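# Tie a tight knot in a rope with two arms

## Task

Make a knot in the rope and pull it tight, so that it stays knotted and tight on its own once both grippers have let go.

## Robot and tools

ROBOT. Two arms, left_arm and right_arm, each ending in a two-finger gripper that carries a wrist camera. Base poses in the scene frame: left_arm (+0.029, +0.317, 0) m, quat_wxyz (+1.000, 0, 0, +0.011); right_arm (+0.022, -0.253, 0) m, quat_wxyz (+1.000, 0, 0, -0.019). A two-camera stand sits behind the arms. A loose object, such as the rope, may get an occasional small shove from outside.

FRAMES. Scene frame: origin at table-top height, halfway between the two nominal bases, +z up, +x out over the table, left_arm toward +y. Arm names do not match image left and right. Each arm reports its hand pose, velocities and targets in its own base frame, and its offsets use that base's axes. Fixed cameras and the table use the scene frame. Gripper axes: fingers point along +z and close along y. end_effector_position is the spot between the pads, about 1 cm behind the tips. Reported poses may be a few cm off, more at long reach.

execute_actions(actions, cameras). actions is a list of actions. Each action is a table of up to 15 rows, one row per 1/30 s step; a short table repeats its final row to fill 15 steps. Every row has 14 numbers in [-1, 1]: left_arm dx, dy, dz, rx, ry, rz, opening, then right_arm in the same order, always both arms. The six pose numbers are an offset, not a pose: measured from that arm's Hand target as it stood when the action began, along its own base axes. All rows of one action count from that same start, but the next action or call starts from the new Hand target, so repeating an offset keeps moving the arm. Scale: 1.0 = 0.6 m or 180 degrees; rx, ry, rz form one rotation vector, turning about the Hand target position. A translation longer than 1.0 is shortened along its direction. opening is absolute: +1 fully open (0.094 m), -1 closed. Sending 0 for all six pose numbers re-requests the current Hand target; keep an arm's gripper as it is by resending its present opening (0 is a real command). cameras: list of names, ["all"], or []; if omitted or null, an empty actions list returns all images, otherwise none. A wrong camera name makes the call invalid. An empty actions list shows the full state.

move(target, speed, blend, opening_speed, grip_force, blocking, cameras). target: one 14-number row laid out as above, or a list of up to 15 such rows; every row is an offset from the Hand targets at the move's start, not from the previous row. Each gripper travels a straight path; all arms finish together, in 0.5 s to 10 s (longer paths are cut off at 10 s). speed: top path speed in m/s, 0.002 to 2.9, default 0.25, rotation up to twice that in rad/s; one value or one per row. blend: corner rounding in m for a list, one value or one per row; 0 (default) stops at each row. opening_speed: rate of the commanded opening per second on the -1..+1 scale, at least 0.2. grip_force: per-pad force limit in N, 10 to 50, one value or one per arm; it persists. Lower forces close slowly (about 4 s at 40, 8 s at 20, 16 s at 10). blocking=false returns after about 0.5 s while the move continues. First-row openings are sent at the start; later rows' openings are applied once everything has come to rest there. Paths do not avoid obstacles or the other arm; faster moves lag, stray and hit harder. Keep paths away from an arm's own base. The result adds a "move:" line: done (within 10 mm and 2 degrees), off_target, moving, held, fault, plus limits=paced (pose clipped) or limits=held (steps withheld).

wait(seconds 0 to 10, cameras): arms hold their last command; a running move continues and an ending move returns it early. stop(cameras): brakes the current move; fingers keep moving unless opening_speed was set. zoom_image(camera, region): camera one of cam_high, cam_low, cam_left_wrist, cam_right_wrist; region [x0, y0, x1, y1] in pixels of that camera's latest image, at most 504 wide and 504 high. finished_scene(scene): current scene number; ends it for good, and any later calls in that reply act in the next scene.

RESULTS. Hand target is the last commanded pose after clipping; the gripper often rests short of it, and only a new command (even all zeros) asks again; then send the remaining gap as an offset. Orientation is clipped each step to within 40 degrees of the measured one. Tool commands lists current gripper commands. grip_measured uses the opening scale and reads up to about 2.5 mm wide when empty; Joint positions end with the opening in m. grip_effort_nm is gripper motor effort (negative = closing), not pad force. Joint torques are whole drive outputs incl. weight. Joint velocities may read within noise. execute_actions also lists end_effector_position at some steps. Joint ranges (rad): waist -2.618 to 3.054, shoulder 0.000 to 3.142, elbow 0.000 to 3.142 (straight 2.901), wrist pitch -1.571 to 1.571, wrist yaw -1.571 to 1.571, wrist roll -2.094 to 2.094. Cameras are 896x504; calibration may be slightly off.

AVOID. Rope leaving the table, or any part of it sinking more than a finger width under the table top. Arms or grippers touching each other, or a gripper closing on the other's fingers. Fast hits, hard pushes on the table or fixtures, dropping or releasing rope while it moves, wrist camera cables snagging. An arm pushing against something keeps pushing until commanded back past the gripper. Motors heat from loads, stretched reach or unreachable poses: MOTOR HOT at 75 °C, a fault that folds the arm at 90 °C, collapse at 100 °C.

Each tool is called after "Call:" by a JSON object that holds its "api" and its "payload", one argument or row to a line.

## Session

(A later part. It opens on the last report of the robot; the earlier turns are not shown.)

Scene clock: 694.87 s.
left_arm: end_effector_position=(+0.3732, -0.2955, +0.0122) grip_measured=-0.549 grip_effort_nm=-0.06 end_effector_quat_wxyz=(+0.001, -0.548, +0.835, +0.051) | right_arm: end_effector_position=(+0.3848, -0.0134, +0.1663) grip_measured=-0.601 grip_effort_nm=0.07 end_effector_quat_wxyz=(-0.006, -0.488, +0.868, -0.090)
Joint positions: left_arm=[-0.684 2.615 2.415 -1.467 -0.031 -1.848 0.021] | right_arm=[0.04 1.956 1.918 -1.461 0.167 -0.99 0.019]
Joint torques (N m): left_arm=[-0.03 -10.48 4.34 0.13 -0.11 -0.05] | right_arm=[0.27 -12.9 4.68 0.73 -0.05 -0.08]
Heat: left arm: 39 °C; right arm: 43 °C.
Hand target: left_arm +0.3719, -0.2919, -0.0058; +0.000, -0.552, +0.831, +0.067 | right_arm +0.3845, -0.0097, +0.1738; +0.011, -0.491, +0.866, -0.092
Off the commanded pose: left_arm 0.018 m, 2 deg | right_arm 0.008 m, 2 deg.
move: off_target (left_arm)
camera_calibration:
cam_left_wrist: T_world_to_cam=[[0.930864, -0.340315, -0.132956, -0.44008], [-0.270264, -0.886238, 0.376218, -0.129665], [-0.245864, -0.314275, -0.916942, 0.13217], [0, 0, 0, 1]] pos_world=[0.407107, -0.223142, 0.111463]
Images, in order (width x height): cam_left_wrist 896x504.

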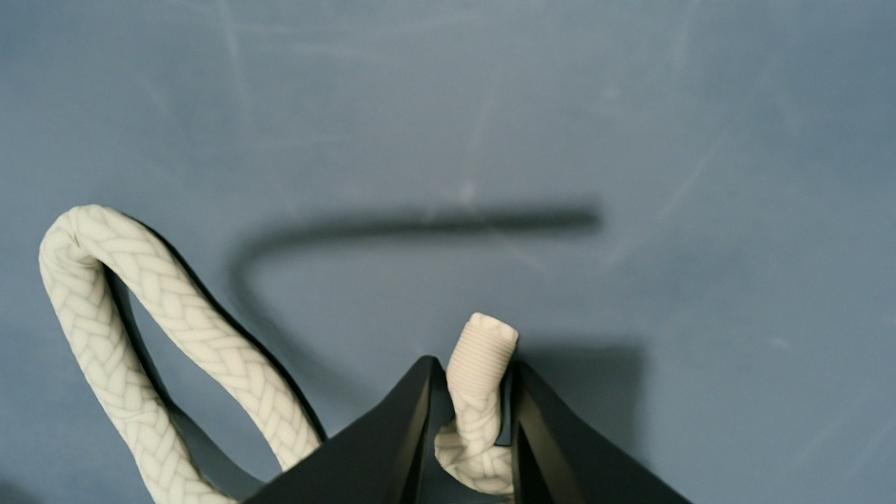

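Call:
{"api": "move", "payload": {
  "target": [
    [0,0,0.1,0,0,0,-0.55,0,0,0,0,0,0,-0.6],
    [-0.11,0.035,0.07,0,0,0,-0.62,0,0,0,0,0,0,-0.6],
    [-0.11,0.035,-0.005,0,0,0,-0.62,0,0,0,0,0,0,-0.6]
  ],
  "speed": [0.1,0.1,0.05],
  "cameras": ["cam_left_wrist"]
}}

Scene clock: 714.23 s.
left_arm: end_effector_position=(+0.3057, -0.2714, +0.0210) grip_measured=-0.619 grip_effort_nm=-0.04 end_effector_quat_wxyz=(-0.002, -0.550, +0.833, +0.056) | right_arm: end_effector_position=(+0.3848, -0.0134, +0.1663) grip_measured=-0.601 grip_effort_nm=0.07 end_effector_quat_wxyz=(-0.006, -0.488, +0.868, -0.090)
Joint positions: left_arm=[-0.739 2.267 1.822 -1.235 -0.023 -1.907 0.018] | right_arm=[0.04 1.956 1.918 -1.461 0.167 -0.99 0.019]
Joint torques (N m): left_arm=[-0.2 -7.19 2.39 0.65 -0.12 -0.08] | right_arm=[0.2 -12.97 4.66 0.7 -0.06 -0.07]
Heat: left arm: 42 °C; right arm: 43 °C.
Hand target: left_arm +0.3059, -0.2708, -0.0087; +0.000, -0.552, +0.831, +0.067 | right_arm +0.3845, -0.0097, +0.1738; +0.011, -0.491, +0.866, -0.092
Off the commanded pose: left_arm 0.030 m, 1 deg | right_arm 0.008 m, 2 deg.
move: off_target (left_arm)
camera_calibration:
cam_left_wrist: T_world_to_cam=[[0.931228, -0.334814, -0.143921, -0.36631], [-0.262043, -0.889618, 0.374051, -0.133265], [-0.253272, -0.310613, -0.916173, 0.134396], [0, 0, 0, 1]] pos_world=[0.340236, -0.199455, 0.120258]
Images, in order (width x height): cam_left_wrist 896x504.

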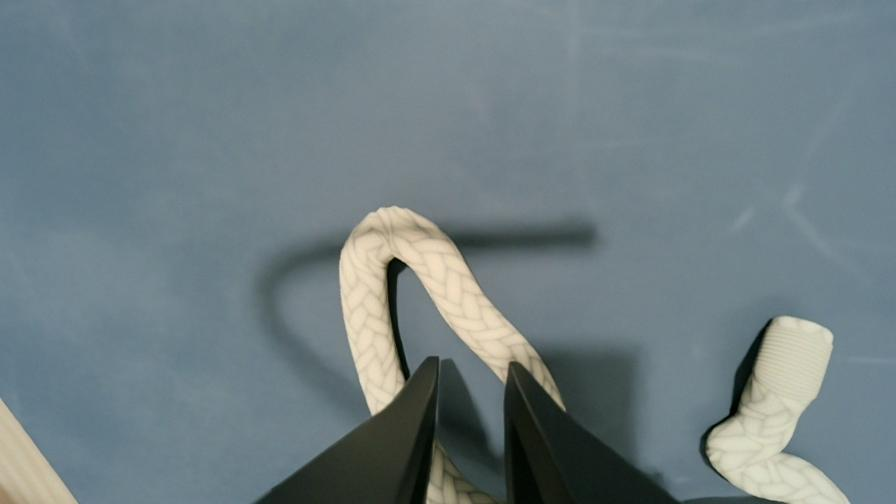

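Call:
{"api": "move", "payload": {
  "target": [
    [0,0,0.06,0,0,0,-0.62,0,0,0,0,0,0,-0.6],
    [0.025,0,0.06,0,0,0,-0.62,0,0,0,0,0,0,-0.6],
    [0.025,0,-0.007,0,0,0,-0.62,0,0,0,0,0,0,-0.6],
    [0.025,0,-0.007,0,0,0,-0.95,0,0,0,0,0,0,-0.6]
  ],
  "speed": [0.1,0.1,0.05,0.05],
  "opening_speed": 0.8,
  "cameras": ["cam_left_wrist"]
}}

Scene clock: 724.03 s.
left_arm: end_effector_position=(+0.3222, -0.2720, +0.0200) grip_measured=-0.946 grip_effort_nm=-0.19 end_effector_quat_wxyz=(+0.004, -0.553, +0.832, +0.052) | right_arm: end_effector_position=(+0.3848, -0.0134, +0.1663) grip_measured=-0.601 grip_effort_nm=0.08 end_effector_quat_wxyz=(-0.006, -0.488, +0.868, -0.090)
Joint positions: left_arm=[-0.719 2.31 1.893 -1.251 -0.035 -1.893 0.003] | right_arm=[0.04 1.956 1.918 -1.461 0.167 -0.99 0.019]
Joint torques (N m): left_arm=[0.02 -7.27 2.29 0.62 -0.02 0.04] | right_arm=[0.27 -12.93 4.62 0.71 -0.05 -0.09]
Heat: left arm: 41 °C; right arm: 43 °C.
Hand target: left_arm +0.3208, -0.2709, -0.0130; +0.000, -0.552, +0.831, +0.067 | right_arm +0.3845, -0.0097, +0.1738; +0.011, -0.491, +0.866, -0.092
Off the commanded pose: left_arm 0.033 m, 2 deg | right_arm 0.008 m, 2 deg.
move: off_target (left_arm); target 4's new opening was sent with left_arm's hand 0.032 m and 2 deg from that target
camera_calibration:
cam_left_wrist: T_world_to_cam=[[0.934946, -0.330131, -0.129958, -0.382215], [-0.263232, -0.89105, 0.369782, -0.128949], [-0.237875, -0.311517, -0.919985, 0.132345], [0, 0, 0, 1]] pos_world=[0.354888, -0.199853, 0.119767]
Images, in order (width x height): cam_left_wrist 896x504.

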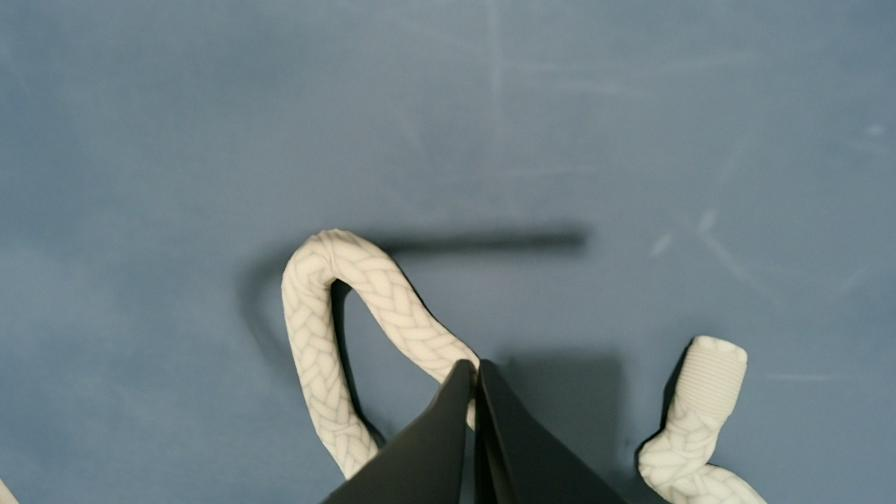

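Call:
{"api": "move", "payload": {
  "target": [
    [0,0,0.02,0,0,0,-0.55,0,0,0,0,0,0,-0.6],
    [-0.003,0,-0.028,0,0,0,-0.58,0,0,0,0,0,0,-0.6],
    [-0.003,0,-0.028,0,0,0,-0.95,0,0,0,0,0,0,-0.6]
  ],
  "speed": [0.1,0.05,0.05],
  "opening_speed": 0.8,
  "cameras": ["cam_left_wrist"]
}}

Scene clock: 738.93 s.
left_arm: end_effector_position=(+0.3227, -0.2716, +0.0189) grip_measured=-0.946 grip_effort_nm=-0.20 end_effector_quat_wxyz=(+0.009, -0.553, +0.832, +0.039) | right_arm: end_effector_position=(+0.3848, -0.0134, +0.1663) grip_measured=-0.601 grip_effort_nm=0.08 end_effector_quat_wxyz=(-0.006, -0.488, +0.868, -0.090)
Joint positions: left_arm=[-0.718 2.282 1.842 -1.201 -0.038 -1.893 0.003] | right_arm=[0.04 1.956 1.918 -1.461 0.167 -0.99 0.019]
Joint torques (N m): left_arm=[-0.2 -4.74 2.18 0.8 -0.02 0.02] | right_arm=[0.24 -12.86 4.67 0.71 -0.05 -0.09]
Heat: left arm: 39 °C; right arm: 43 °C.
Hand target: left_arm +0.3191, -0.2709, -0.0297; +0.000, -0.552, +0.831, +0.067 | right_arm +0.3845, -0.0097, +0.1738; +0.011, -0.491, +0.866, -0.092
Off the commanded pose: left_arm 0.049 m, 3 deg | right_arm 0.008 m, 2 deg.
move: off_target (left_arm); target 2's new opening was sent with left_arm's hand 0.049 m and 4 deg from that target; target 3's new opening was sent with left_arm's hand 0.049 m and 4 deg from that target
camera_calibration:
cam_left_wrist: T_world_to_cam=[[0.937635, -0.331841, -0.103544, -0.384617], [-0.271582, -0.885215, 0.377675, -0.123931], [-0.216987, -0.326, -0.920131, 0.120955], [0, 0, 0, 1]] pos_world=[0.353219, -0.197905, 0.118276]
Images, in order (width x height): cam_left_wrist 896x504.

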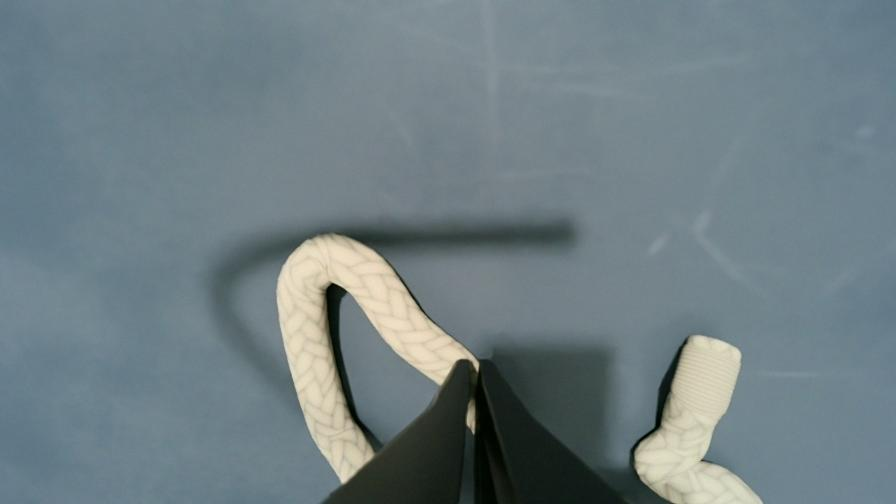

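Call:
{"api": "move", "payload": {
  "target": [
    [0,0,0.09,0,0,0,-0.55,0,0,0,0,0,0,-0.6],
    [-0.003,0.01,0.13,0,0,-0.38,-0.55,0,0,0,0,0,0,-0.6],
    [-0.003,0.01,0.13,0,0,-0.767,-0.55,0,0,0,0,0,0,-0.6]
  ],
  "speed": [0.1,0.3,0.3],
  "cameras": ["cam_left_wrist"]
}}

Scene clock: 766.93 s.
left_arm: end_effector_position=(+0.3150, -0.2637, +0.0389) grip_measured=-0.551 grip_effort_nm=0.09 end_effector_quat_wxyz=(+0.045, +0.580, +0.813, +0.031) | right_arm: end_effector_position=(+0.3848, -0.0134, +0.1663) grip_measured=-0.601 grip_effort_nm=0.08 end_effector_quat_wxyz=(-0.006, -0.488, +0.868, -0.090)
Joint positions: left_arm=[-0.731 2.067 1.576 -0.996 -0.071 0.512 0.021] | right_arm=[0.04 1.956 1.918 -1.461 0.167 -0.99 0.019]
Joint torques (N m): left_arm=[0.43 -12.04 4.59 0.47 0.05 0.05] | right_arm=[0.21 -12.94 4.67 0.69 -0.08 -0.08]
Heat: left arm: 39 °C; right arm: 43 °C.
Hand target: left_arm +0.3173, -0.2649, +0.0482; +0.062, +0.579, +0.813, +0.024 | right_arm +0.3845, -0.0097, +0.1738; +0.011, -0.491, +0.866, -0.092
Off the commanded pose: left_arm 0.010 m, 2 deg | right_arm 0.008 m, 2 deg.
move: done
camera_calibration:
cam_left_wrist: T_world_to_cam=[[-0.915135, -0.373224, -0.152421, 0.201972], [-0.402654, 0.827457, 0.391388, 0.365789], [-0.0199528, 0.419545, -0.907515, 0.274293], [0, 0, 0, 1]] pos_world=[0.337591, -0.342372, 0.136544]
Images, in order (width x height): cam_left_wrist 896x504.

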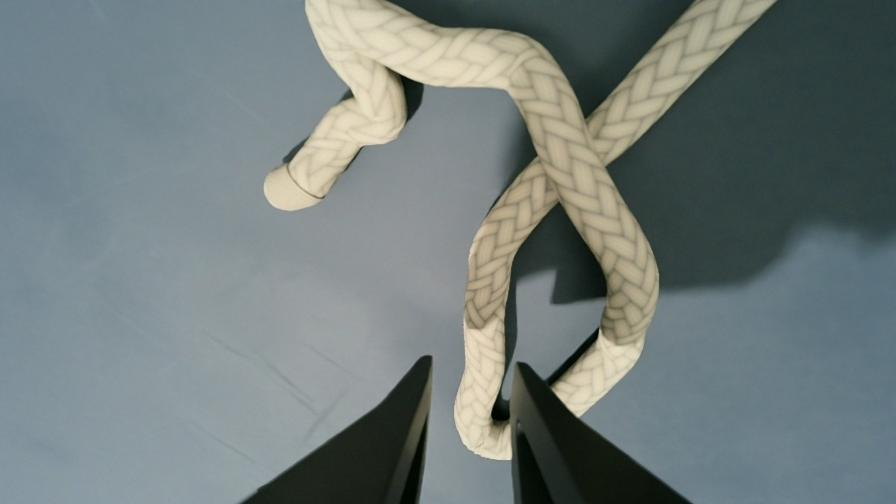

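Call:
{"api": "move", "payload": {
  "target": [
    [0.007,-0.014,-0.095,0,0,0,-0.55,0,0,0,0,0,0,-0.6],
    [0.007,-0.014,-0.095,0,0,0,-0.95,0,0,0,0,0,0,-0.6]
  ],
  "speed": [0.05,0.05],
  "opening_speed": 0.8,
  "cameras": ["cam_left_wrist"]
}}

Scene clock: 788.43 s.
left_arm: end_effector_position=(+0.3138, -0.2731, +0.0115) grip_measured=-0.811 grip_effort_nm=-0.98 end_effector_quat_wxyz=(+0.058, +0.583, +0.810, +0.015) | right_arm: end_effector_position=(+0.3848, -0.0134, +0.1663) grip_measured=-0.601 grip_effort_nm=0.07 end_effector_quat_wxyz=(-0.006, -0.488, +0.868, -0.090)
Joint positions: left_arm=[-0.737 2.092 1.499 -0.866 -0.043 0.513 0.009] | right_arm=[0.04 1.956 1.918 -1.461 0.167 -0.99 0.019]
Joint torques (N m): left_arm=[0.32 -6.86 3.88 1.08 -0.25 -0.05] | right_arm=[0.23 -12.93 4.59 0.7 -0.06 -0.09]
Motor temperatures (°C): left_arm=[29 43 34 30 31 28 32] | right_arm=[30 44 33 32 28 30 29]
Heat: left arm: 43 °C; right arm: 44 °C.
Hand target: left_arm +0.3215, -0.2732, -0.0088; +0.062, +0.579, +0.813, +0.024 | right_arm +0.3845, -0.0097, +0.1738; +0.011, -0.491, +0.866, -0.092
Off the commanded pose: left_arm 0.022 m, 1 deg | right_arm 0.008 m, 2 deg.
move: off_target (left_arm); target 2's new opening was sent with left_arm's hand 0.021 m and 0 deg from that target
camera_calibration:
cam_left_wrist: T_world_to_cam=[[-0.918291, -0.370271, -0.140146, 0.194835], [-0.395671, 0.846128, 0.357087, 0.387103], [-0.0136374, 0.383362, -0.923498, 0.241681], [0, 0, 0, 1]] pos_world=[0.335377, -0.348048, 0.112268]
Images, in order (width x height): cam_left_wrist 896x504.

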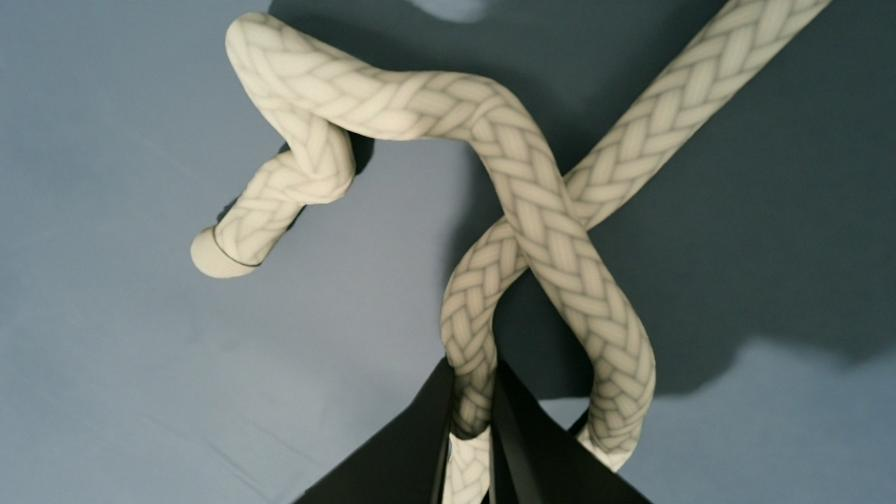

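Call:
{"api": "move", "payload": {
  "target": [
    [0.01,0.0,0.11,0,0,0,-0.95,0,0,0,0,0,0,-0.6],
    [0.16,-0.01,0.12,0,0,0,-0.95,0,0,0,0,0,0,-0.6],
    [0.155,-0.03,0.04,0,0,0,-0.95,0,0,0,0,0,0,-0.6]
  ],
  "speed": [0.08,0.08,0.06],
  "cameras": ["cam_left_wrist","cam_high","cam_low","cam_right_wrist"]
}}

Scene clock: 803.87 s.
left_arm: end_effector_position=(+0.4172, -0.2886, +0.0289) grip_measured=-0.815 grip_effort_nm=-1.02 end_effector_quat_wxyz=(+0.071, +0.579, +0.812, +0.028) | right_arm: end_effector_position=(+0.3848, -0.0134, +0.1663) grip_measured=-0.601 grip_effort_nm=0.07 end_effector_quat_wxyz=(-0.006, -0.488, +0.868, -0.090)
Joint positions: left_arm=[-0.627 2.432 2.136 -1.134 -0.057 0.616 0.009] | right_arm=[0.04 1.956 1.918 -1.461 0.167 -0.99 0.019]
Joint torques (N m): left_arm=[-0.32 -10.74 4.97 0.6 -0.03 -0.06] | right_arm=[0.24 -12.96 4.6 0.7 -0.07 -0.07]
Heat: left arm: 41 °C; right arm: 44 °C.
Hand target: left_arm +0.4145, -0.2912, +0.0152; +0.062, +0.579, +0.813, +0.024 | right_arm +0.3845, -0.0097, +0.1738; +0.011, -0.491, +0.866, -0.092
Off the commanded pose: left_arm 0.014 m, 1 deg | right_arm 0.008 m, 2 deg.
move: off_target (left_arm)
camera_calibration:
cam_left_wrist: T_world_to_cam=[[-0.909199, -0.378141, -0.174261, 0.281349], [-0.416084, 0.840482, 0.34708, 0.44208], [0.0152185, 0.388072, -0.921503, 0.254324], [0, 0, 0, 1]] pos_world=[0.435874, -0.363867, 0.129951]
cam_right_wrist: T_world_to_cam=[[0.86713, -0.486839, 0.105229, -0.351454], [-0.461321, -0.705348, 0.538207, 0.114316], [-0.187797, -0.51524, -0.836218, 0.323013], [0, 0, 0, 1]] pos_world=[0.418154, 0.0759601, 0.245566]

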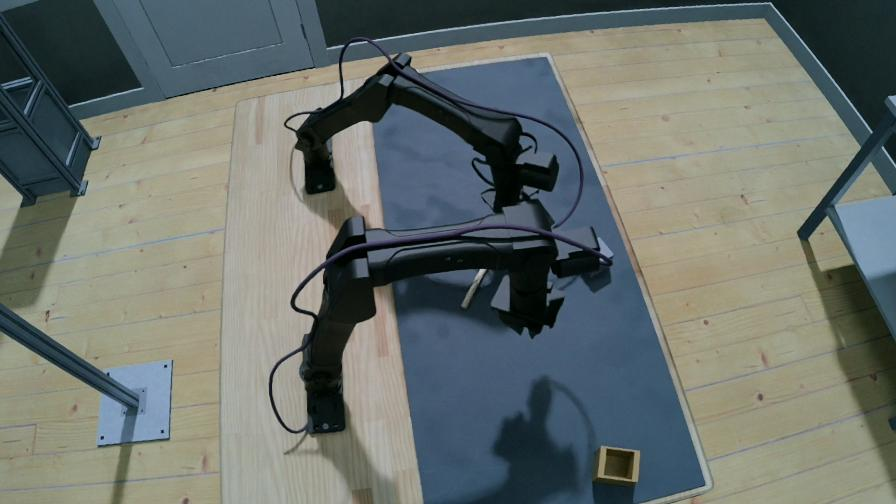

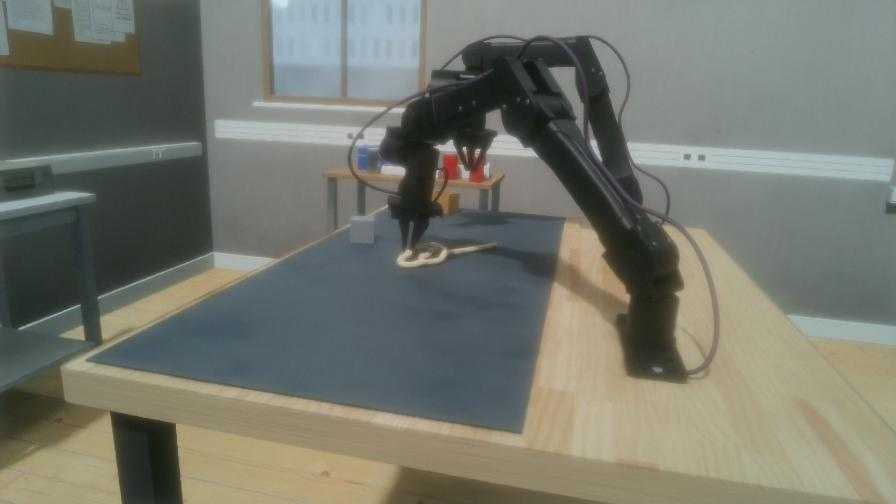

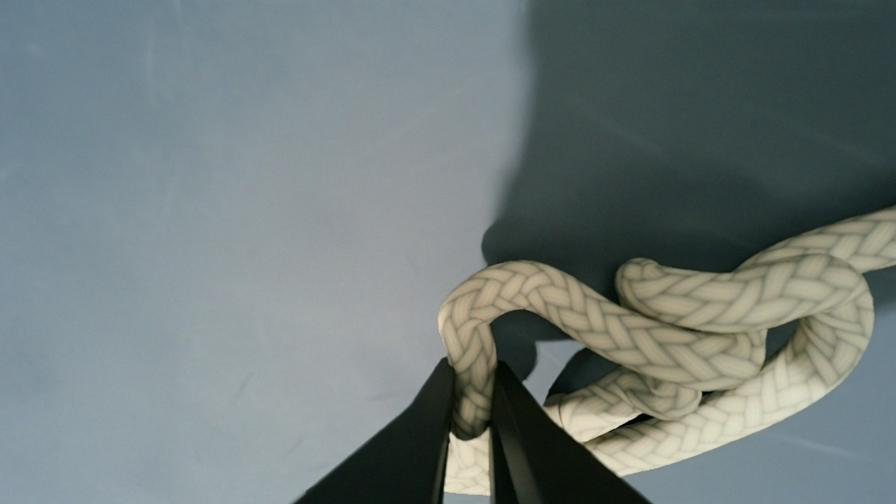

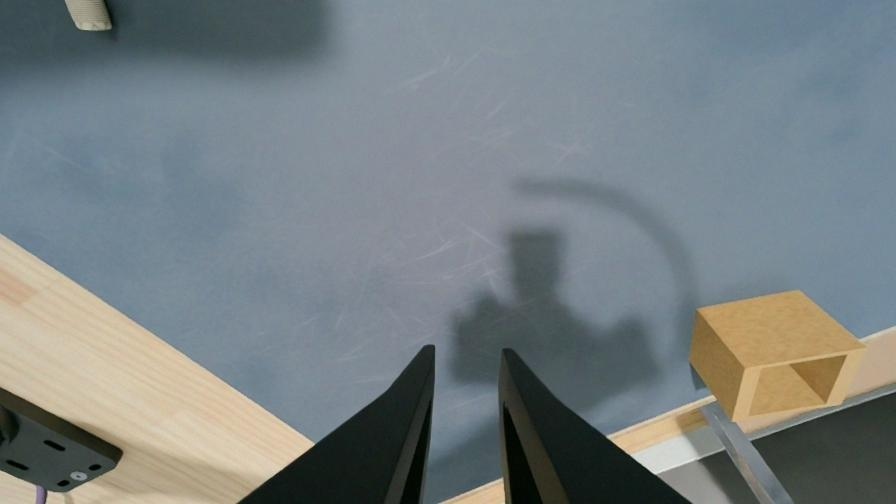

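Call:
{"api": "move", "payload": {
  "target": [
    [0,0,-0.015,0,0,0,-0.95,0,0,0,0,0,0,-0.6],
    [0,0,-0.015,0,0,0,-0.5,0,0,0,0,0,0,-0.6],
    [0,0,0.12,0,0,0,-0.5,0,0,0,0,0,0,-0.6],
    [-0.07,0,0.17,0,0,0,-0.5,0,0,0,0,0,0,-0.6]
  ],
  "speed": [0.05,0.05,0.08,0.1],
  "opening_speed": 1,
  "cameras": ["cam_left_wrist"]
}}

Scene clock: 817.77 s.
left_arm: end_effector_position=(+0.3729, -0.2915, +0.1103) grip_measured=-0.502 grip_effort_nm=0.10 end_effector_quat_wxyz=(+0.053, +0.582, +0.811, +0.025) | right_arm: end_effector_position=(+0.3848, -0.0134, +0.1663) grip_measured=-0.601 grip_effort_nm=0.08 end_effector_quat_wxyz=(-0.006, -0.488, +0.868, -0.090)
Joint positions: left_arm=[-0.687 2.32 2.269 -1.416 -0.057 0.561 0.023] | right_arm=[0.04 1.956 1.918 -1.461 0.167 -0.99 0.019]
Joint torques (N m): left_arm=[-0.09 -13.12 4.82 0.42 -0.09 -0.09] | right_arm=[0.21 -12.94 4.6 0.68 -0.07 -0.09]
Heat: left arm: 42 °C; right arm: 44 °C.
Hand target: left_arm +0.3725, -0.2913, +0.1172; +0.062, +0.579, +0.813, +0.024 | right_arm +0.3845, -0.0097, +0.1738; +0.011, -0.491, +0.866, -0.092
Off the commanded pose: left_arm 0.007 m, 1 deg | right_arm 0.008 m, 2 deg.
move: done; target 2's new opening was sent with left_arm's hand 0.017 m and 1 deg from that target
camera_calibration:
cam_left_wrist: T_world_to_cam=[[-0.91641, -0.370565, -0.151245, 0.256523], [-0.400066, 0.836904, 0.373548, 0.387943], [-0.011846, 0.402831, -0.915198, 0.344812], [0, 0, 0, 1]] pos_world=[0.394368, -0.368514, 0.209454]
Images, in order (width x height): cam_left_wrist 896x504.

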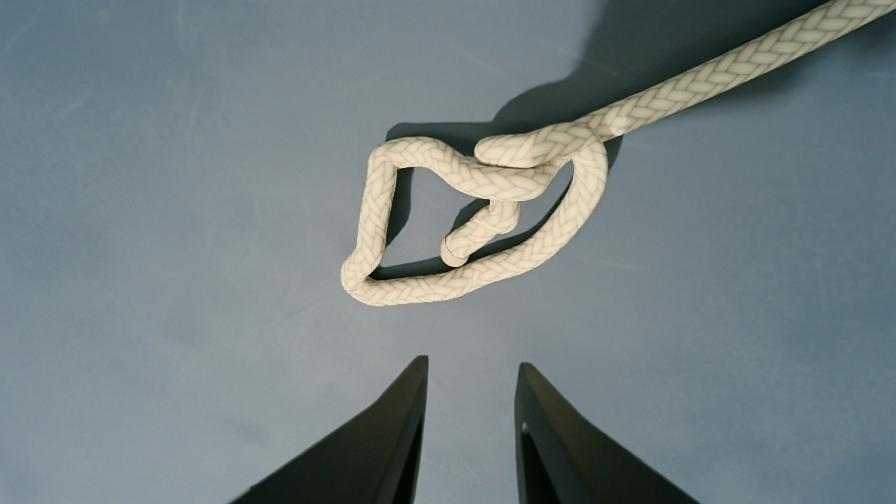

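Call:
{"api": "move", "payload": {
  "target": [
    [0.052,0.072,0,0,0,0.51,-0.62,0,0,0,0,0,0,-0.6],
    [0.052,0.072,-0.15,0,0,0.51,-0.62,0,0,0,0,0,0,-0.6],
    [0.052,0.072,-0.212,0,0,0.51,-0.62,0,0,0,0,0,0,-0.6]
  ],
  "speed": [0.4,0.1,0.05],
  "cameras": ["cam_left_wrist"]
}}

Scene clock: 846.43 s.
left_arm: end_effector_position=(+0.4108, -0.2597, +0.0119) grip_measured=-0.618 grip_effort_nm=-0.07 end_effector_quat_wxyz=(+0.043, -0.177, +0.983, +0.033) | right_arm: end_effector_position=(+0.3848, -0.0134, +0.1663) grip_measured=-0.601 grip_effort_nm=0.07 end_effector_quat_wxyz=(-0.006, -0.488, +0.868, -0.090)
Joint positions: left_arm=[-0.606 2.492 2.186 -1.249 -0.107 -0.962 0.018] | right_arm=[0.04 1.956 1.918 -1.461 0.167 -0.99 0.019]
Joint torques (N m): left_arm=[0.43 -10.13 3.89 0.1 -0.28 -0.03] | right_arm=[0.23 -12.97 4.62 0.71 -0.05 -0.08]
Heat: left arm: 44 °C; right arm: 44 °C.
Hand target: left_arm +0.4037, -0.2482, -0.0100; +0.026, -0.181, +0.981, +0.062 | right_arm +0.3845, -0.0097, +0.1738; +0.011, -0.491, +0.866, -0.092
Off the commanded pose: left_arm 0.026 m, 4 deg | right_arm 0.008 m, 2 deg.
move: off_target (left_arm)
camera_calibration:
cam_left_wrist: T_world_to_cam=[[0.402887, -0.910208, -0.0959349, -0.3945], [-0.845251, -0.410227, 0.342439, 0.272632], [-0.351046, -0.0568752, -0.934629, 0.262563], [0, 0, 0, 1]] pos_world=[0.481553, -0.232303, 0.114193]
Images, in order (width x height): cam_left_wrist 896x504.

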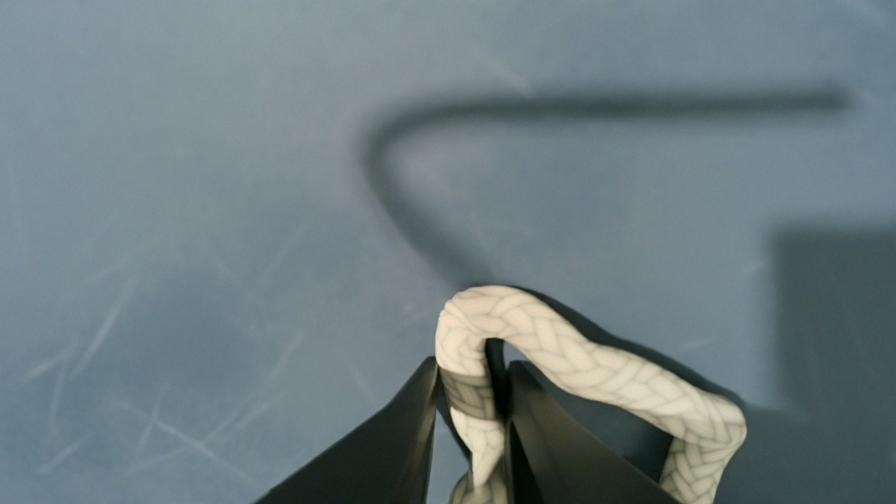

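Well straddled near the corner. Grip and pull.

Call:
{"api": "move", "payload": {
  "target": [
    [0.01,-0.015,0.0,0,0,0,-0.95,0,0,0,0,0,0,-0.6],
    [-0.02,0.05,0.03,0,0,0,-0.95,0,0,0,0,0,0,-0.6],
    [-0.02,0.05,0.01,0,0,0,-0.5,0,0,0,0,0,0,-0.6],
    [-0.02,0.05,0.21,0,0,0,-0.5,0,0,0,0,0,0,-0.6],
    [-0.052,-0.072,0.23,0,0,-0.75,-0.5,0,0,0,0,0,0,-0.6]
  ],
  "speed": [0.05,0.08,0.05,0.15,0.35],
  "opening_speed": 1.2,
  "cameras": ["cam_left_wrist"]
}}

Scene clock: 863.30 s.
left_arm: end_effector_position=(+0.3762, -0.2872, +0.1328) grip_measured=-0.501 grip_effort_nm=0.07 end_effector_quat_wxyz=(+0.074, +0.832, +0.550, +0.012) | right_arm: end_effector_position=(+0.3848, -0.0134, +0.1663) grip_measured=-0.601 grip_effort_nm=0.08 end_effector_quat_wxyz=(-0.006, -0.488, +0.868, -0.090)
Joint positions: left_arm=[-0.644 2.28 2.286 -1.429 0.027 1.328 0.023] | right_arm=[0.04 1.956 1.918 -1.461 0.167 -0.99 0.019]
Joint torques (N m): left_arm=[-0.23 -9.37 7.3 0.2 0.21 0.1] | right_arm=[0.27 -12.96 4.63 0.72 -0.07 -0.07]
Heat: left arm: 45 °C; right arm: 44 °C.
Hand target: left_arm +0.3725, -0.2913, +0.1280; +0.067, +0.837, +0.543, +0.000 | right_arm +0.3845, -0.0097, +0.1738; +0.011, -0.491, +0.866, -0.092
Off the commanded pose: left_arm 0.007 m, 2 deg | right_arm 0.008 m, 2 deg.
move: done; target 3's new opening was sent with left_arm's hand 0.035 m and 6 deg from that target
camera_calibration:
cam_left_wrist: T_world_to_cam=[[-0.925644, 0.330053, -0.185061, 0.473765], [0.247026, 0.897558, 0.365196, 0.15231], [0.286637, 0.292327, -0.912351, 0.219306], [0, 0, 0, 1]] pos_world=[0.338052, -0.357183, 0.232137]
Images, in order (width x height): cam_left_wrist 896x504.

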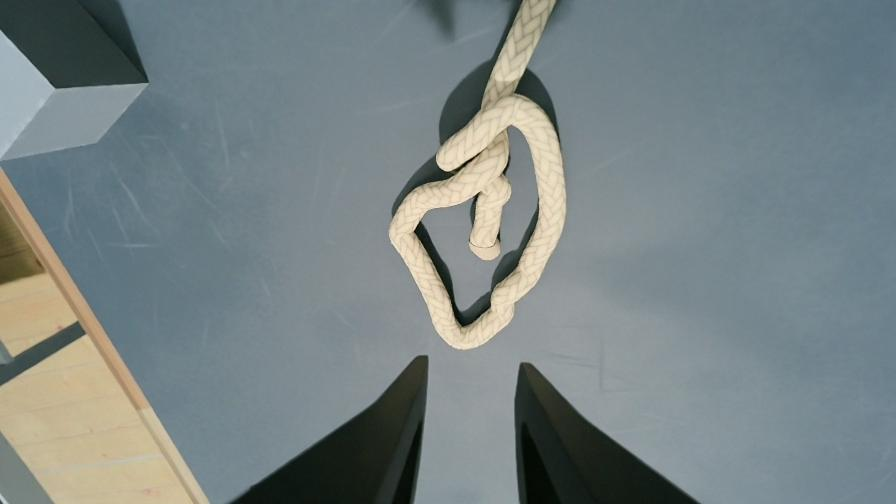

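Call:
{"api": "move", "payload": {
  "target": [
    [0.02,0.005,-0.12,0,0,0,-0.66,0,0,0,0,0,0,-0.6],
    [0.02,0.005,-0.228,0,0,0,-0.66,0,0,0,0,0,0,-0.6]
  ],
  "speed": [0.12,0.05],
  "cameras": ["cam_left_wrist"]
}}

Scene clock: 884.60 s.
left_arm: end_effector_position=(+0.3856, -0.2880, +0.0123) grip_measured=-0.658 grip_effort_nm=-0.07 end_effector_quat_wxyz=(+0.072, +0.837, +0.543, +0.010) | right_arm: end_effector_position=(+0.3848, -0.0134, +0.1663) grip_measured=-0.601 grip_effort_nm=0.07 end_effector_quat_wxyz=(-0.006, -0.488, +0.868, -0.090)
Joint positions: left_arm=[-0.632 2.318 1.87 -0.981 0.032 1.357 0.016] | right_arm=[0.04 1.956 1.918 -1.461 0.167 -0.99 0.019]
Joint torques (N m): left_arm=[0.28 -8.99 3.85 0.74 0.17 0.08] | right_arm=[0.28 -12.93 4.59 0.7 -0.07 -0.08]
Heat: left arm: 45 °C; right arm: 44 °C.
Hand target: left_arm +0.3845, -0.2884, -0.0087; +0.067, +0.837, +0.542, +0.000 | right_arm +0.3845, -0.0097, +0.1738; +0.011, -0.491, +0.866, -0.092
Off the commanded pose: left_arm 0.021 m, 1 deg | right_arm 0.008 m, 2 deg.
move: off_target (left_arm)
camera_calibration:
cam_left_wrist: T_world_to_cam=[[-0.920762, 0.346498, -0.179268, 0.463218], [0.26422, 0.891948, 0.366902, 0.186486], [0.287028, 0.290463, -0.912823, 0.106178], [0, 0, 0, 1]] pos_world=[0.346764, -0.357681, 0.11154]
Images, in order (width x height): cam_left_wrist 896x504.

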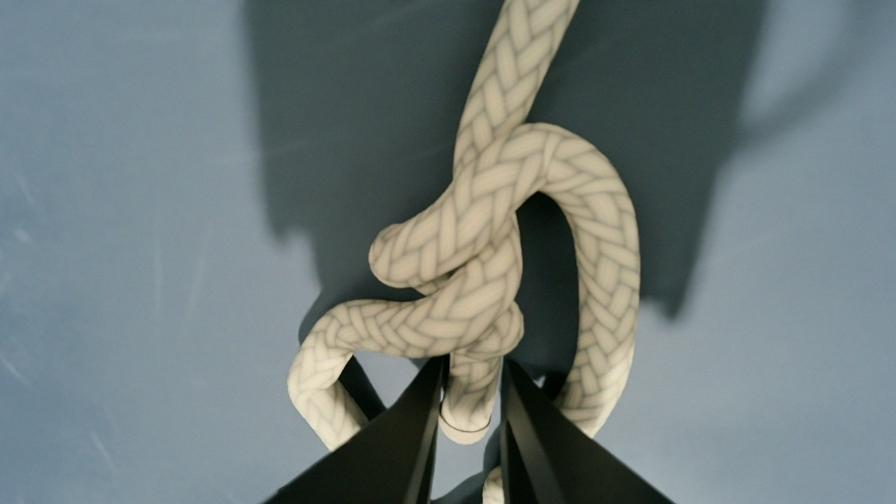

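Call:
{"api": "move", "payload": {
  "target": [
    [0,0,0,0,0,0,-0.95,0,0,0,0,0,0,-0.6],
    [0.0,0.02,0.1,0,0,0,-0.95,0,0,0,0,0,0,-0.6],
    [0.0,0.1,0.17,0,0,0,-0.95,0,0,0,0,0,0,-0.6]
  ],
  "speed": [0.05,0.06,0.06],
  "opening_speed": 0.8,
  "cameras": ["cam_left_wrist","cam_low","cam_high","cam_right_wrist"]
}}

Scene clock: 895.47 s.
left_arm: end_effector_position=(+0.3912, -0.2295, +0.0831) grip_measured=-0.807 grip_effort_nm=-1.02 end_effector_quat_wxyz=(+0.063, +0.835, +0.546, +0.007) | right_arm: end_effector_position=(+0.3848, -0.0134, +0.1663) grip_measured=-0.601 grip_effort_nm=0.07 end_effector_quat_wxyz=(-0.006, -0.488, +0.868, -0.090)
Joint positions: left_arm=[-0.515 2.184 1.933 -1.202 0.044 1.466 0.009] | right_arm=[0.04 1.956 1.918 -1.461 0.167 -0.99 0.019]
Joint torques (N m): left_arm=[0.32 -12.88 5.08 0.17 0.2 0.05] | right_arm=[0.28 -12.92 4.64 0.7 -0.07 -0.07]
Heat: left arm: 45 °C; right arm: 44 °C.
Hand target: left_arm +0.3845, -0.2283, +0.0931; +0.067, +0.837, +0.542, +0.000 | right_arm +0.3845, -0.0097, +0.1738; +0.011, -0.491, +0.866, -0.092
Off the commanded pose: left_arm 0.012 m, 1 deg | right_arm 0.008 m, 2 deg.
move: off_target (left_arm)
camera_calibration:
cam_left_wrist: T_world_to_cam=[[-0.925637, 0.342367, -0.161183, 0.460246], [0.263953, 0.889373, 0.373288, 0.105849], [0.271154, 0.302985, -0.913606, 0.161423], [0, 0, 0, 1]] pos_world=[0.354312, -0.300621, 0.182148]
cam_right_wrist: T_world_to_cam=[[0.86713, -0.486839, 0.105229, -0.351454], [-0.461321, -0.705348, 0.538207, 0.114316], [-0.187797, -0.51524, -0.836218, 0.323013], [0, 0, 0, 1]] pos_world=[0.418154, 0.0759601, 0.245566]

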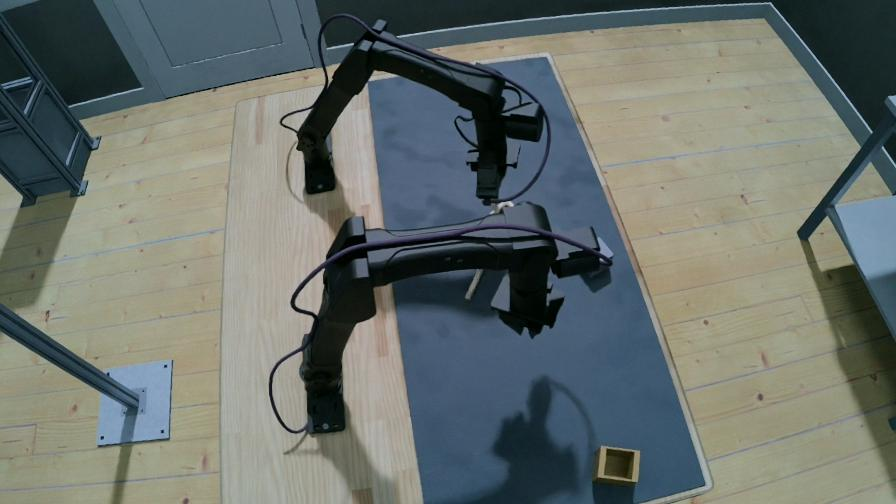

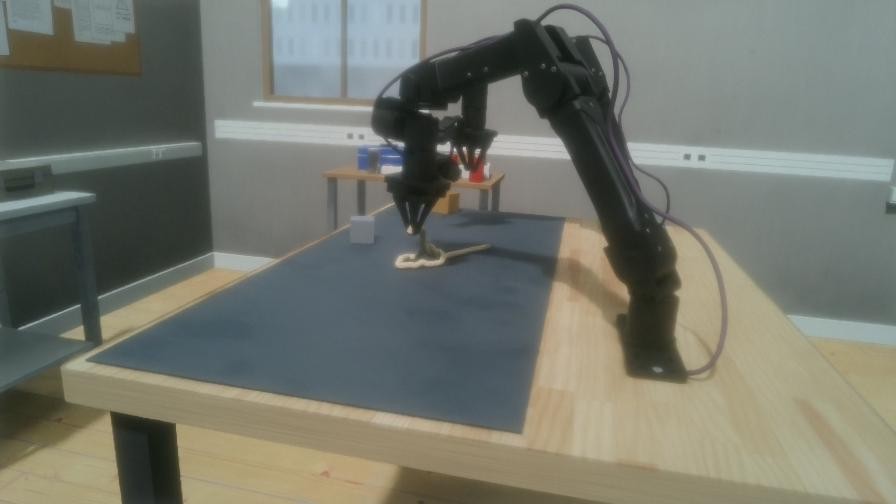

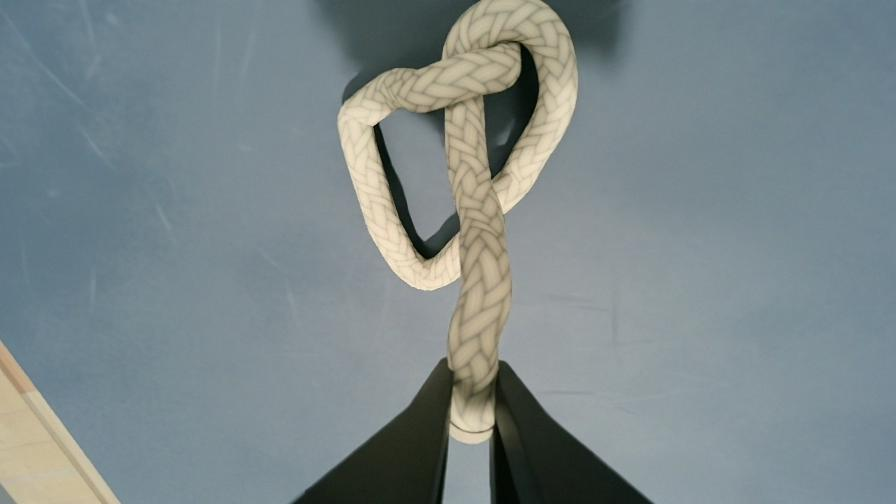

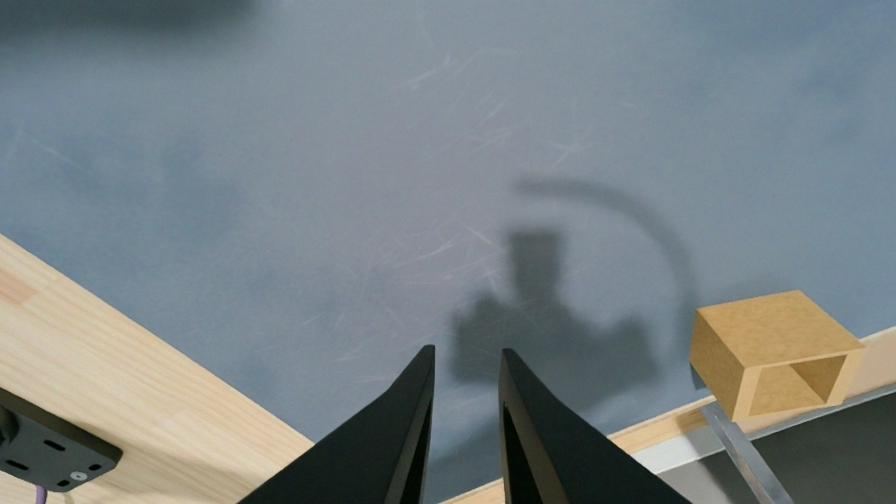

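Call:
{"api": "move", "payload": {
  "target": [
    [0.0,0.13,0.02,0,0,0,-0.95,-0.05,0.15,0,0,0,-0.4,-0.4],
    [0.0,0.13,0.0,0,0,0,-0.95,-0.05,0.2,-0.05,0,0,-0.77,-0.4]
  ],
  "speed": [0.2,0.3],
  "cameras": ["cam_left_wrist","cam_high","cam_right_wrist"]
}}

Scene clock: 917.10 s.
left_arm: end_effector_position=(+0.3869, -0.1495, +0.0850) grip_measured=-0.807 grip_effort_nm=-1.02 end_effector_quat_wxyz=(+0.054, +0.835, +0.548, +0.001) | right_arm: end_effector_position=(+0.3535, +0.1131, +0.1463) grip_measured=-0.401 grip_effort_nm=0.07 end_effector_quat_wxyz=(-0.054, +0.632, +0.773, +0.002)
Joint positions: left_arm=[-0.344 2.049 1.735 -1.169 0.063 1.633 0.009] | right_arm=[0.263 2.031 1.952 -1.553 -0.09 1.632 0.028]
Joint torques (N m): left_arm=[0.46 -11.77 4.67 0.31 0.23 0.2] | right_arm=[-0.49 -9.06 6.63 0.19 -0.04 0.13]
Motor temperatures (°C): left_arm=[29 49 34 30 31 28 33] | right_arm=[30 45 33 32 28 30 29]
Heat: left arm: 49 °C; right arm: 45 °C.
Hand target: left_arm +0.3845, -0.1502, +0.0931; +0.066, +0.837, +0.543, +0.000 | right_arm +0.3545, +0.1104, +0.1439; -0.082, +0.637, +0.766, -0.043
Off the commanded pose: left_arm 0.008 m, 2 deg | right_arm 0.004 m, 6 deg.
joint sent to its limit (right arm) — joint 4 (wrist pitch), lower limit. The joint targets are off in orientation, not in position.
move: off_target (right_arm)
camera_calibration:
cam_left_wrist: T_world_to_cam=[[-0.92986, 0.340388, -0.13963, 0.428706], [0.268476, 0.887268, 0.375069, 0.0328851], [0.251558, 0.311274, -0.916421, 0.149204], [0, 0, 0, 1]] pos_world=[0.352275, -0.221548, 0.18426]
cam_right_wrist: T_world_to_cam=[[-0.973471, -0.227826, 0.0212192, 0.373094], [-0.182728, 0.829874, 0.52718, -0.0705783], [-0.137715, 0.509317, -0.849489, 0.233967], [0, 0, 0, 1]] pos_world=[0.38252, 0.024408, 0.228043]
Images, in order (width x height): cam_high 896x504, cam_left_wrist 896x504, cam_right_wrist 896x504.

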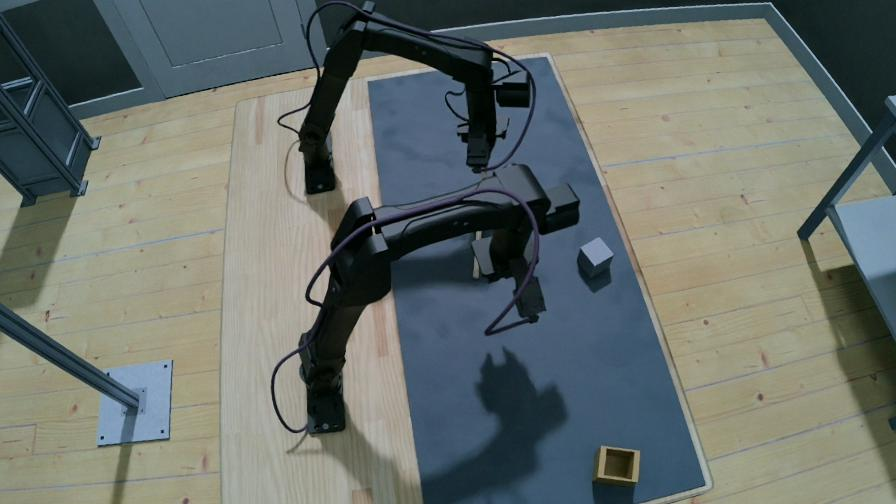

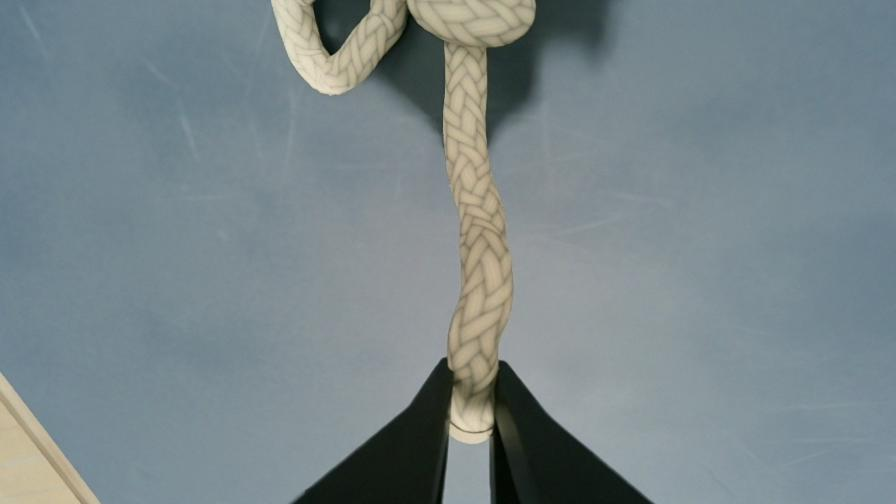

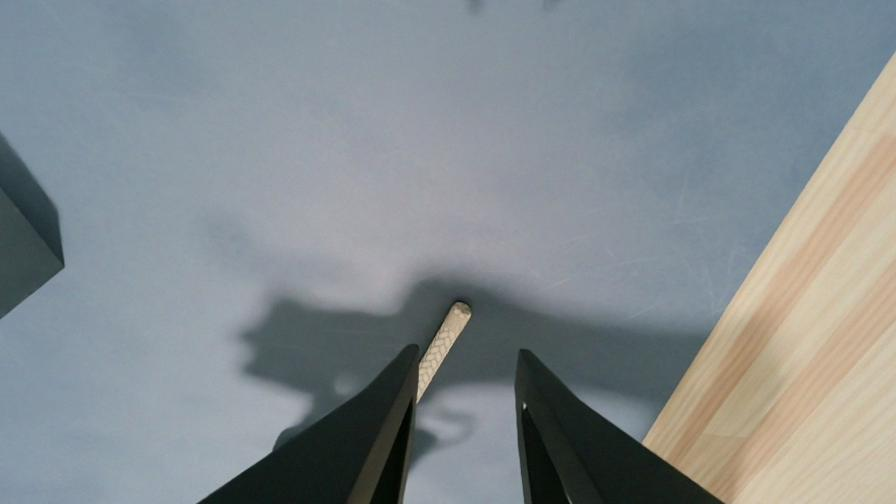

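Call:
{"api": "move", "payload": {
  "target": [
    [0,0,0,0,0,0,-0.95,-0.041,0.209,-0.15,0,0,-0.11,-0.5],
    [0,0,0,0,0,0,-0.95,-0.041,0.209,-0.255,0,0,-0.11,-0.5]
  ],
  "speed": [0.15,0.05],
  "cameras": ["cam_right_wrist"]
}}

Scene clock: 935.80 s.
left_arm: end_effector_position=(+0.3870, -0.1495, +0.0851) grip_measured=-0.807 grip_effort_nm=-1.02 end_effector_quat_wxyz=(+0.054, +0.835, +0.548, +0.001) | right_arm: end_effector_position=(+0.3387, +0.2389, +0.0217) grip_measured=-0.499 grip_effort_nm=-0.04 end_effector_quat_wxyz=(-0.119, +0.701, +0.703, -0.001)
Joint positions: left_arm=[-0.344 2.049 1.735 -1.169 0.063 1.633 0.009] | right_arm=[0.513 2.24 1.764 -1.162 -0.23 2.073 0.024]
Joint torques (N m): left_arm=[0.32 -11.86 4.67 0.35 0.22 0.19] | right_arm=[0.47 -7.86 1.95 0.63 -0.06 0.14]
Heat: left arm: 50 °C; right arm: 46 °C.
Hand target: left_arm +0.3845, -0.1502, +0.0931; +0.067, +0.837, +0.543, +0.000 | right_arm +0.3300, +0.2359, -0.0090; -0.088, +0.759, +0.645, -0.028
Off the commanded pose: left_arm 0.008 m, 2 deg | right_arm 0.032 m, 11 deg.
joint sent to its limit (right arm) — joint 6 (wrist roll), upper limit. The joint targets are off in orientation, not in position.
move: off_target (right_arm)
camera_calibration:
cam_right_wrist: T_world_to_cam=[[-0.991834, -0.0401527, 0.121052, 0.349159], [0.0399732, 0.803454, 0.594024, -0.182631], [-0.121111, 0.594011, -0.795288, 0.0349227], [0, 0, 0, 1]] pos_world=[0.357837, 0.140011, 0.0939946]
Images, in order (width x height): cam_right_wrist 896x504.

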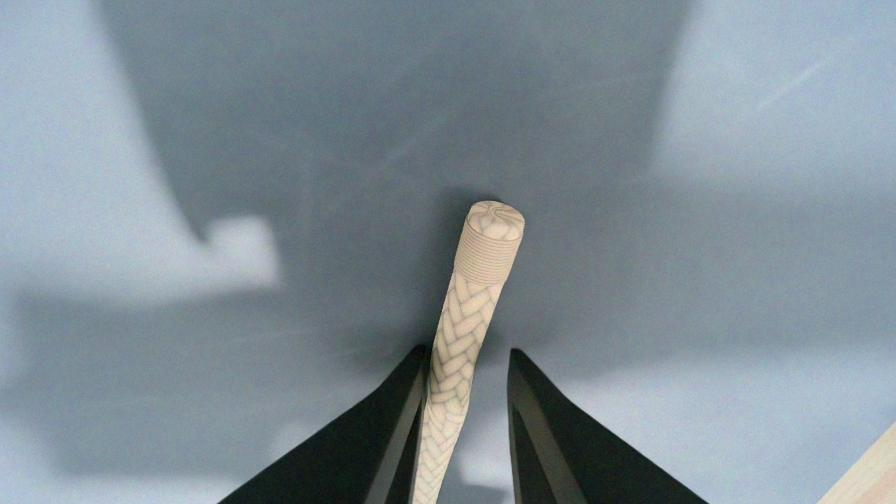

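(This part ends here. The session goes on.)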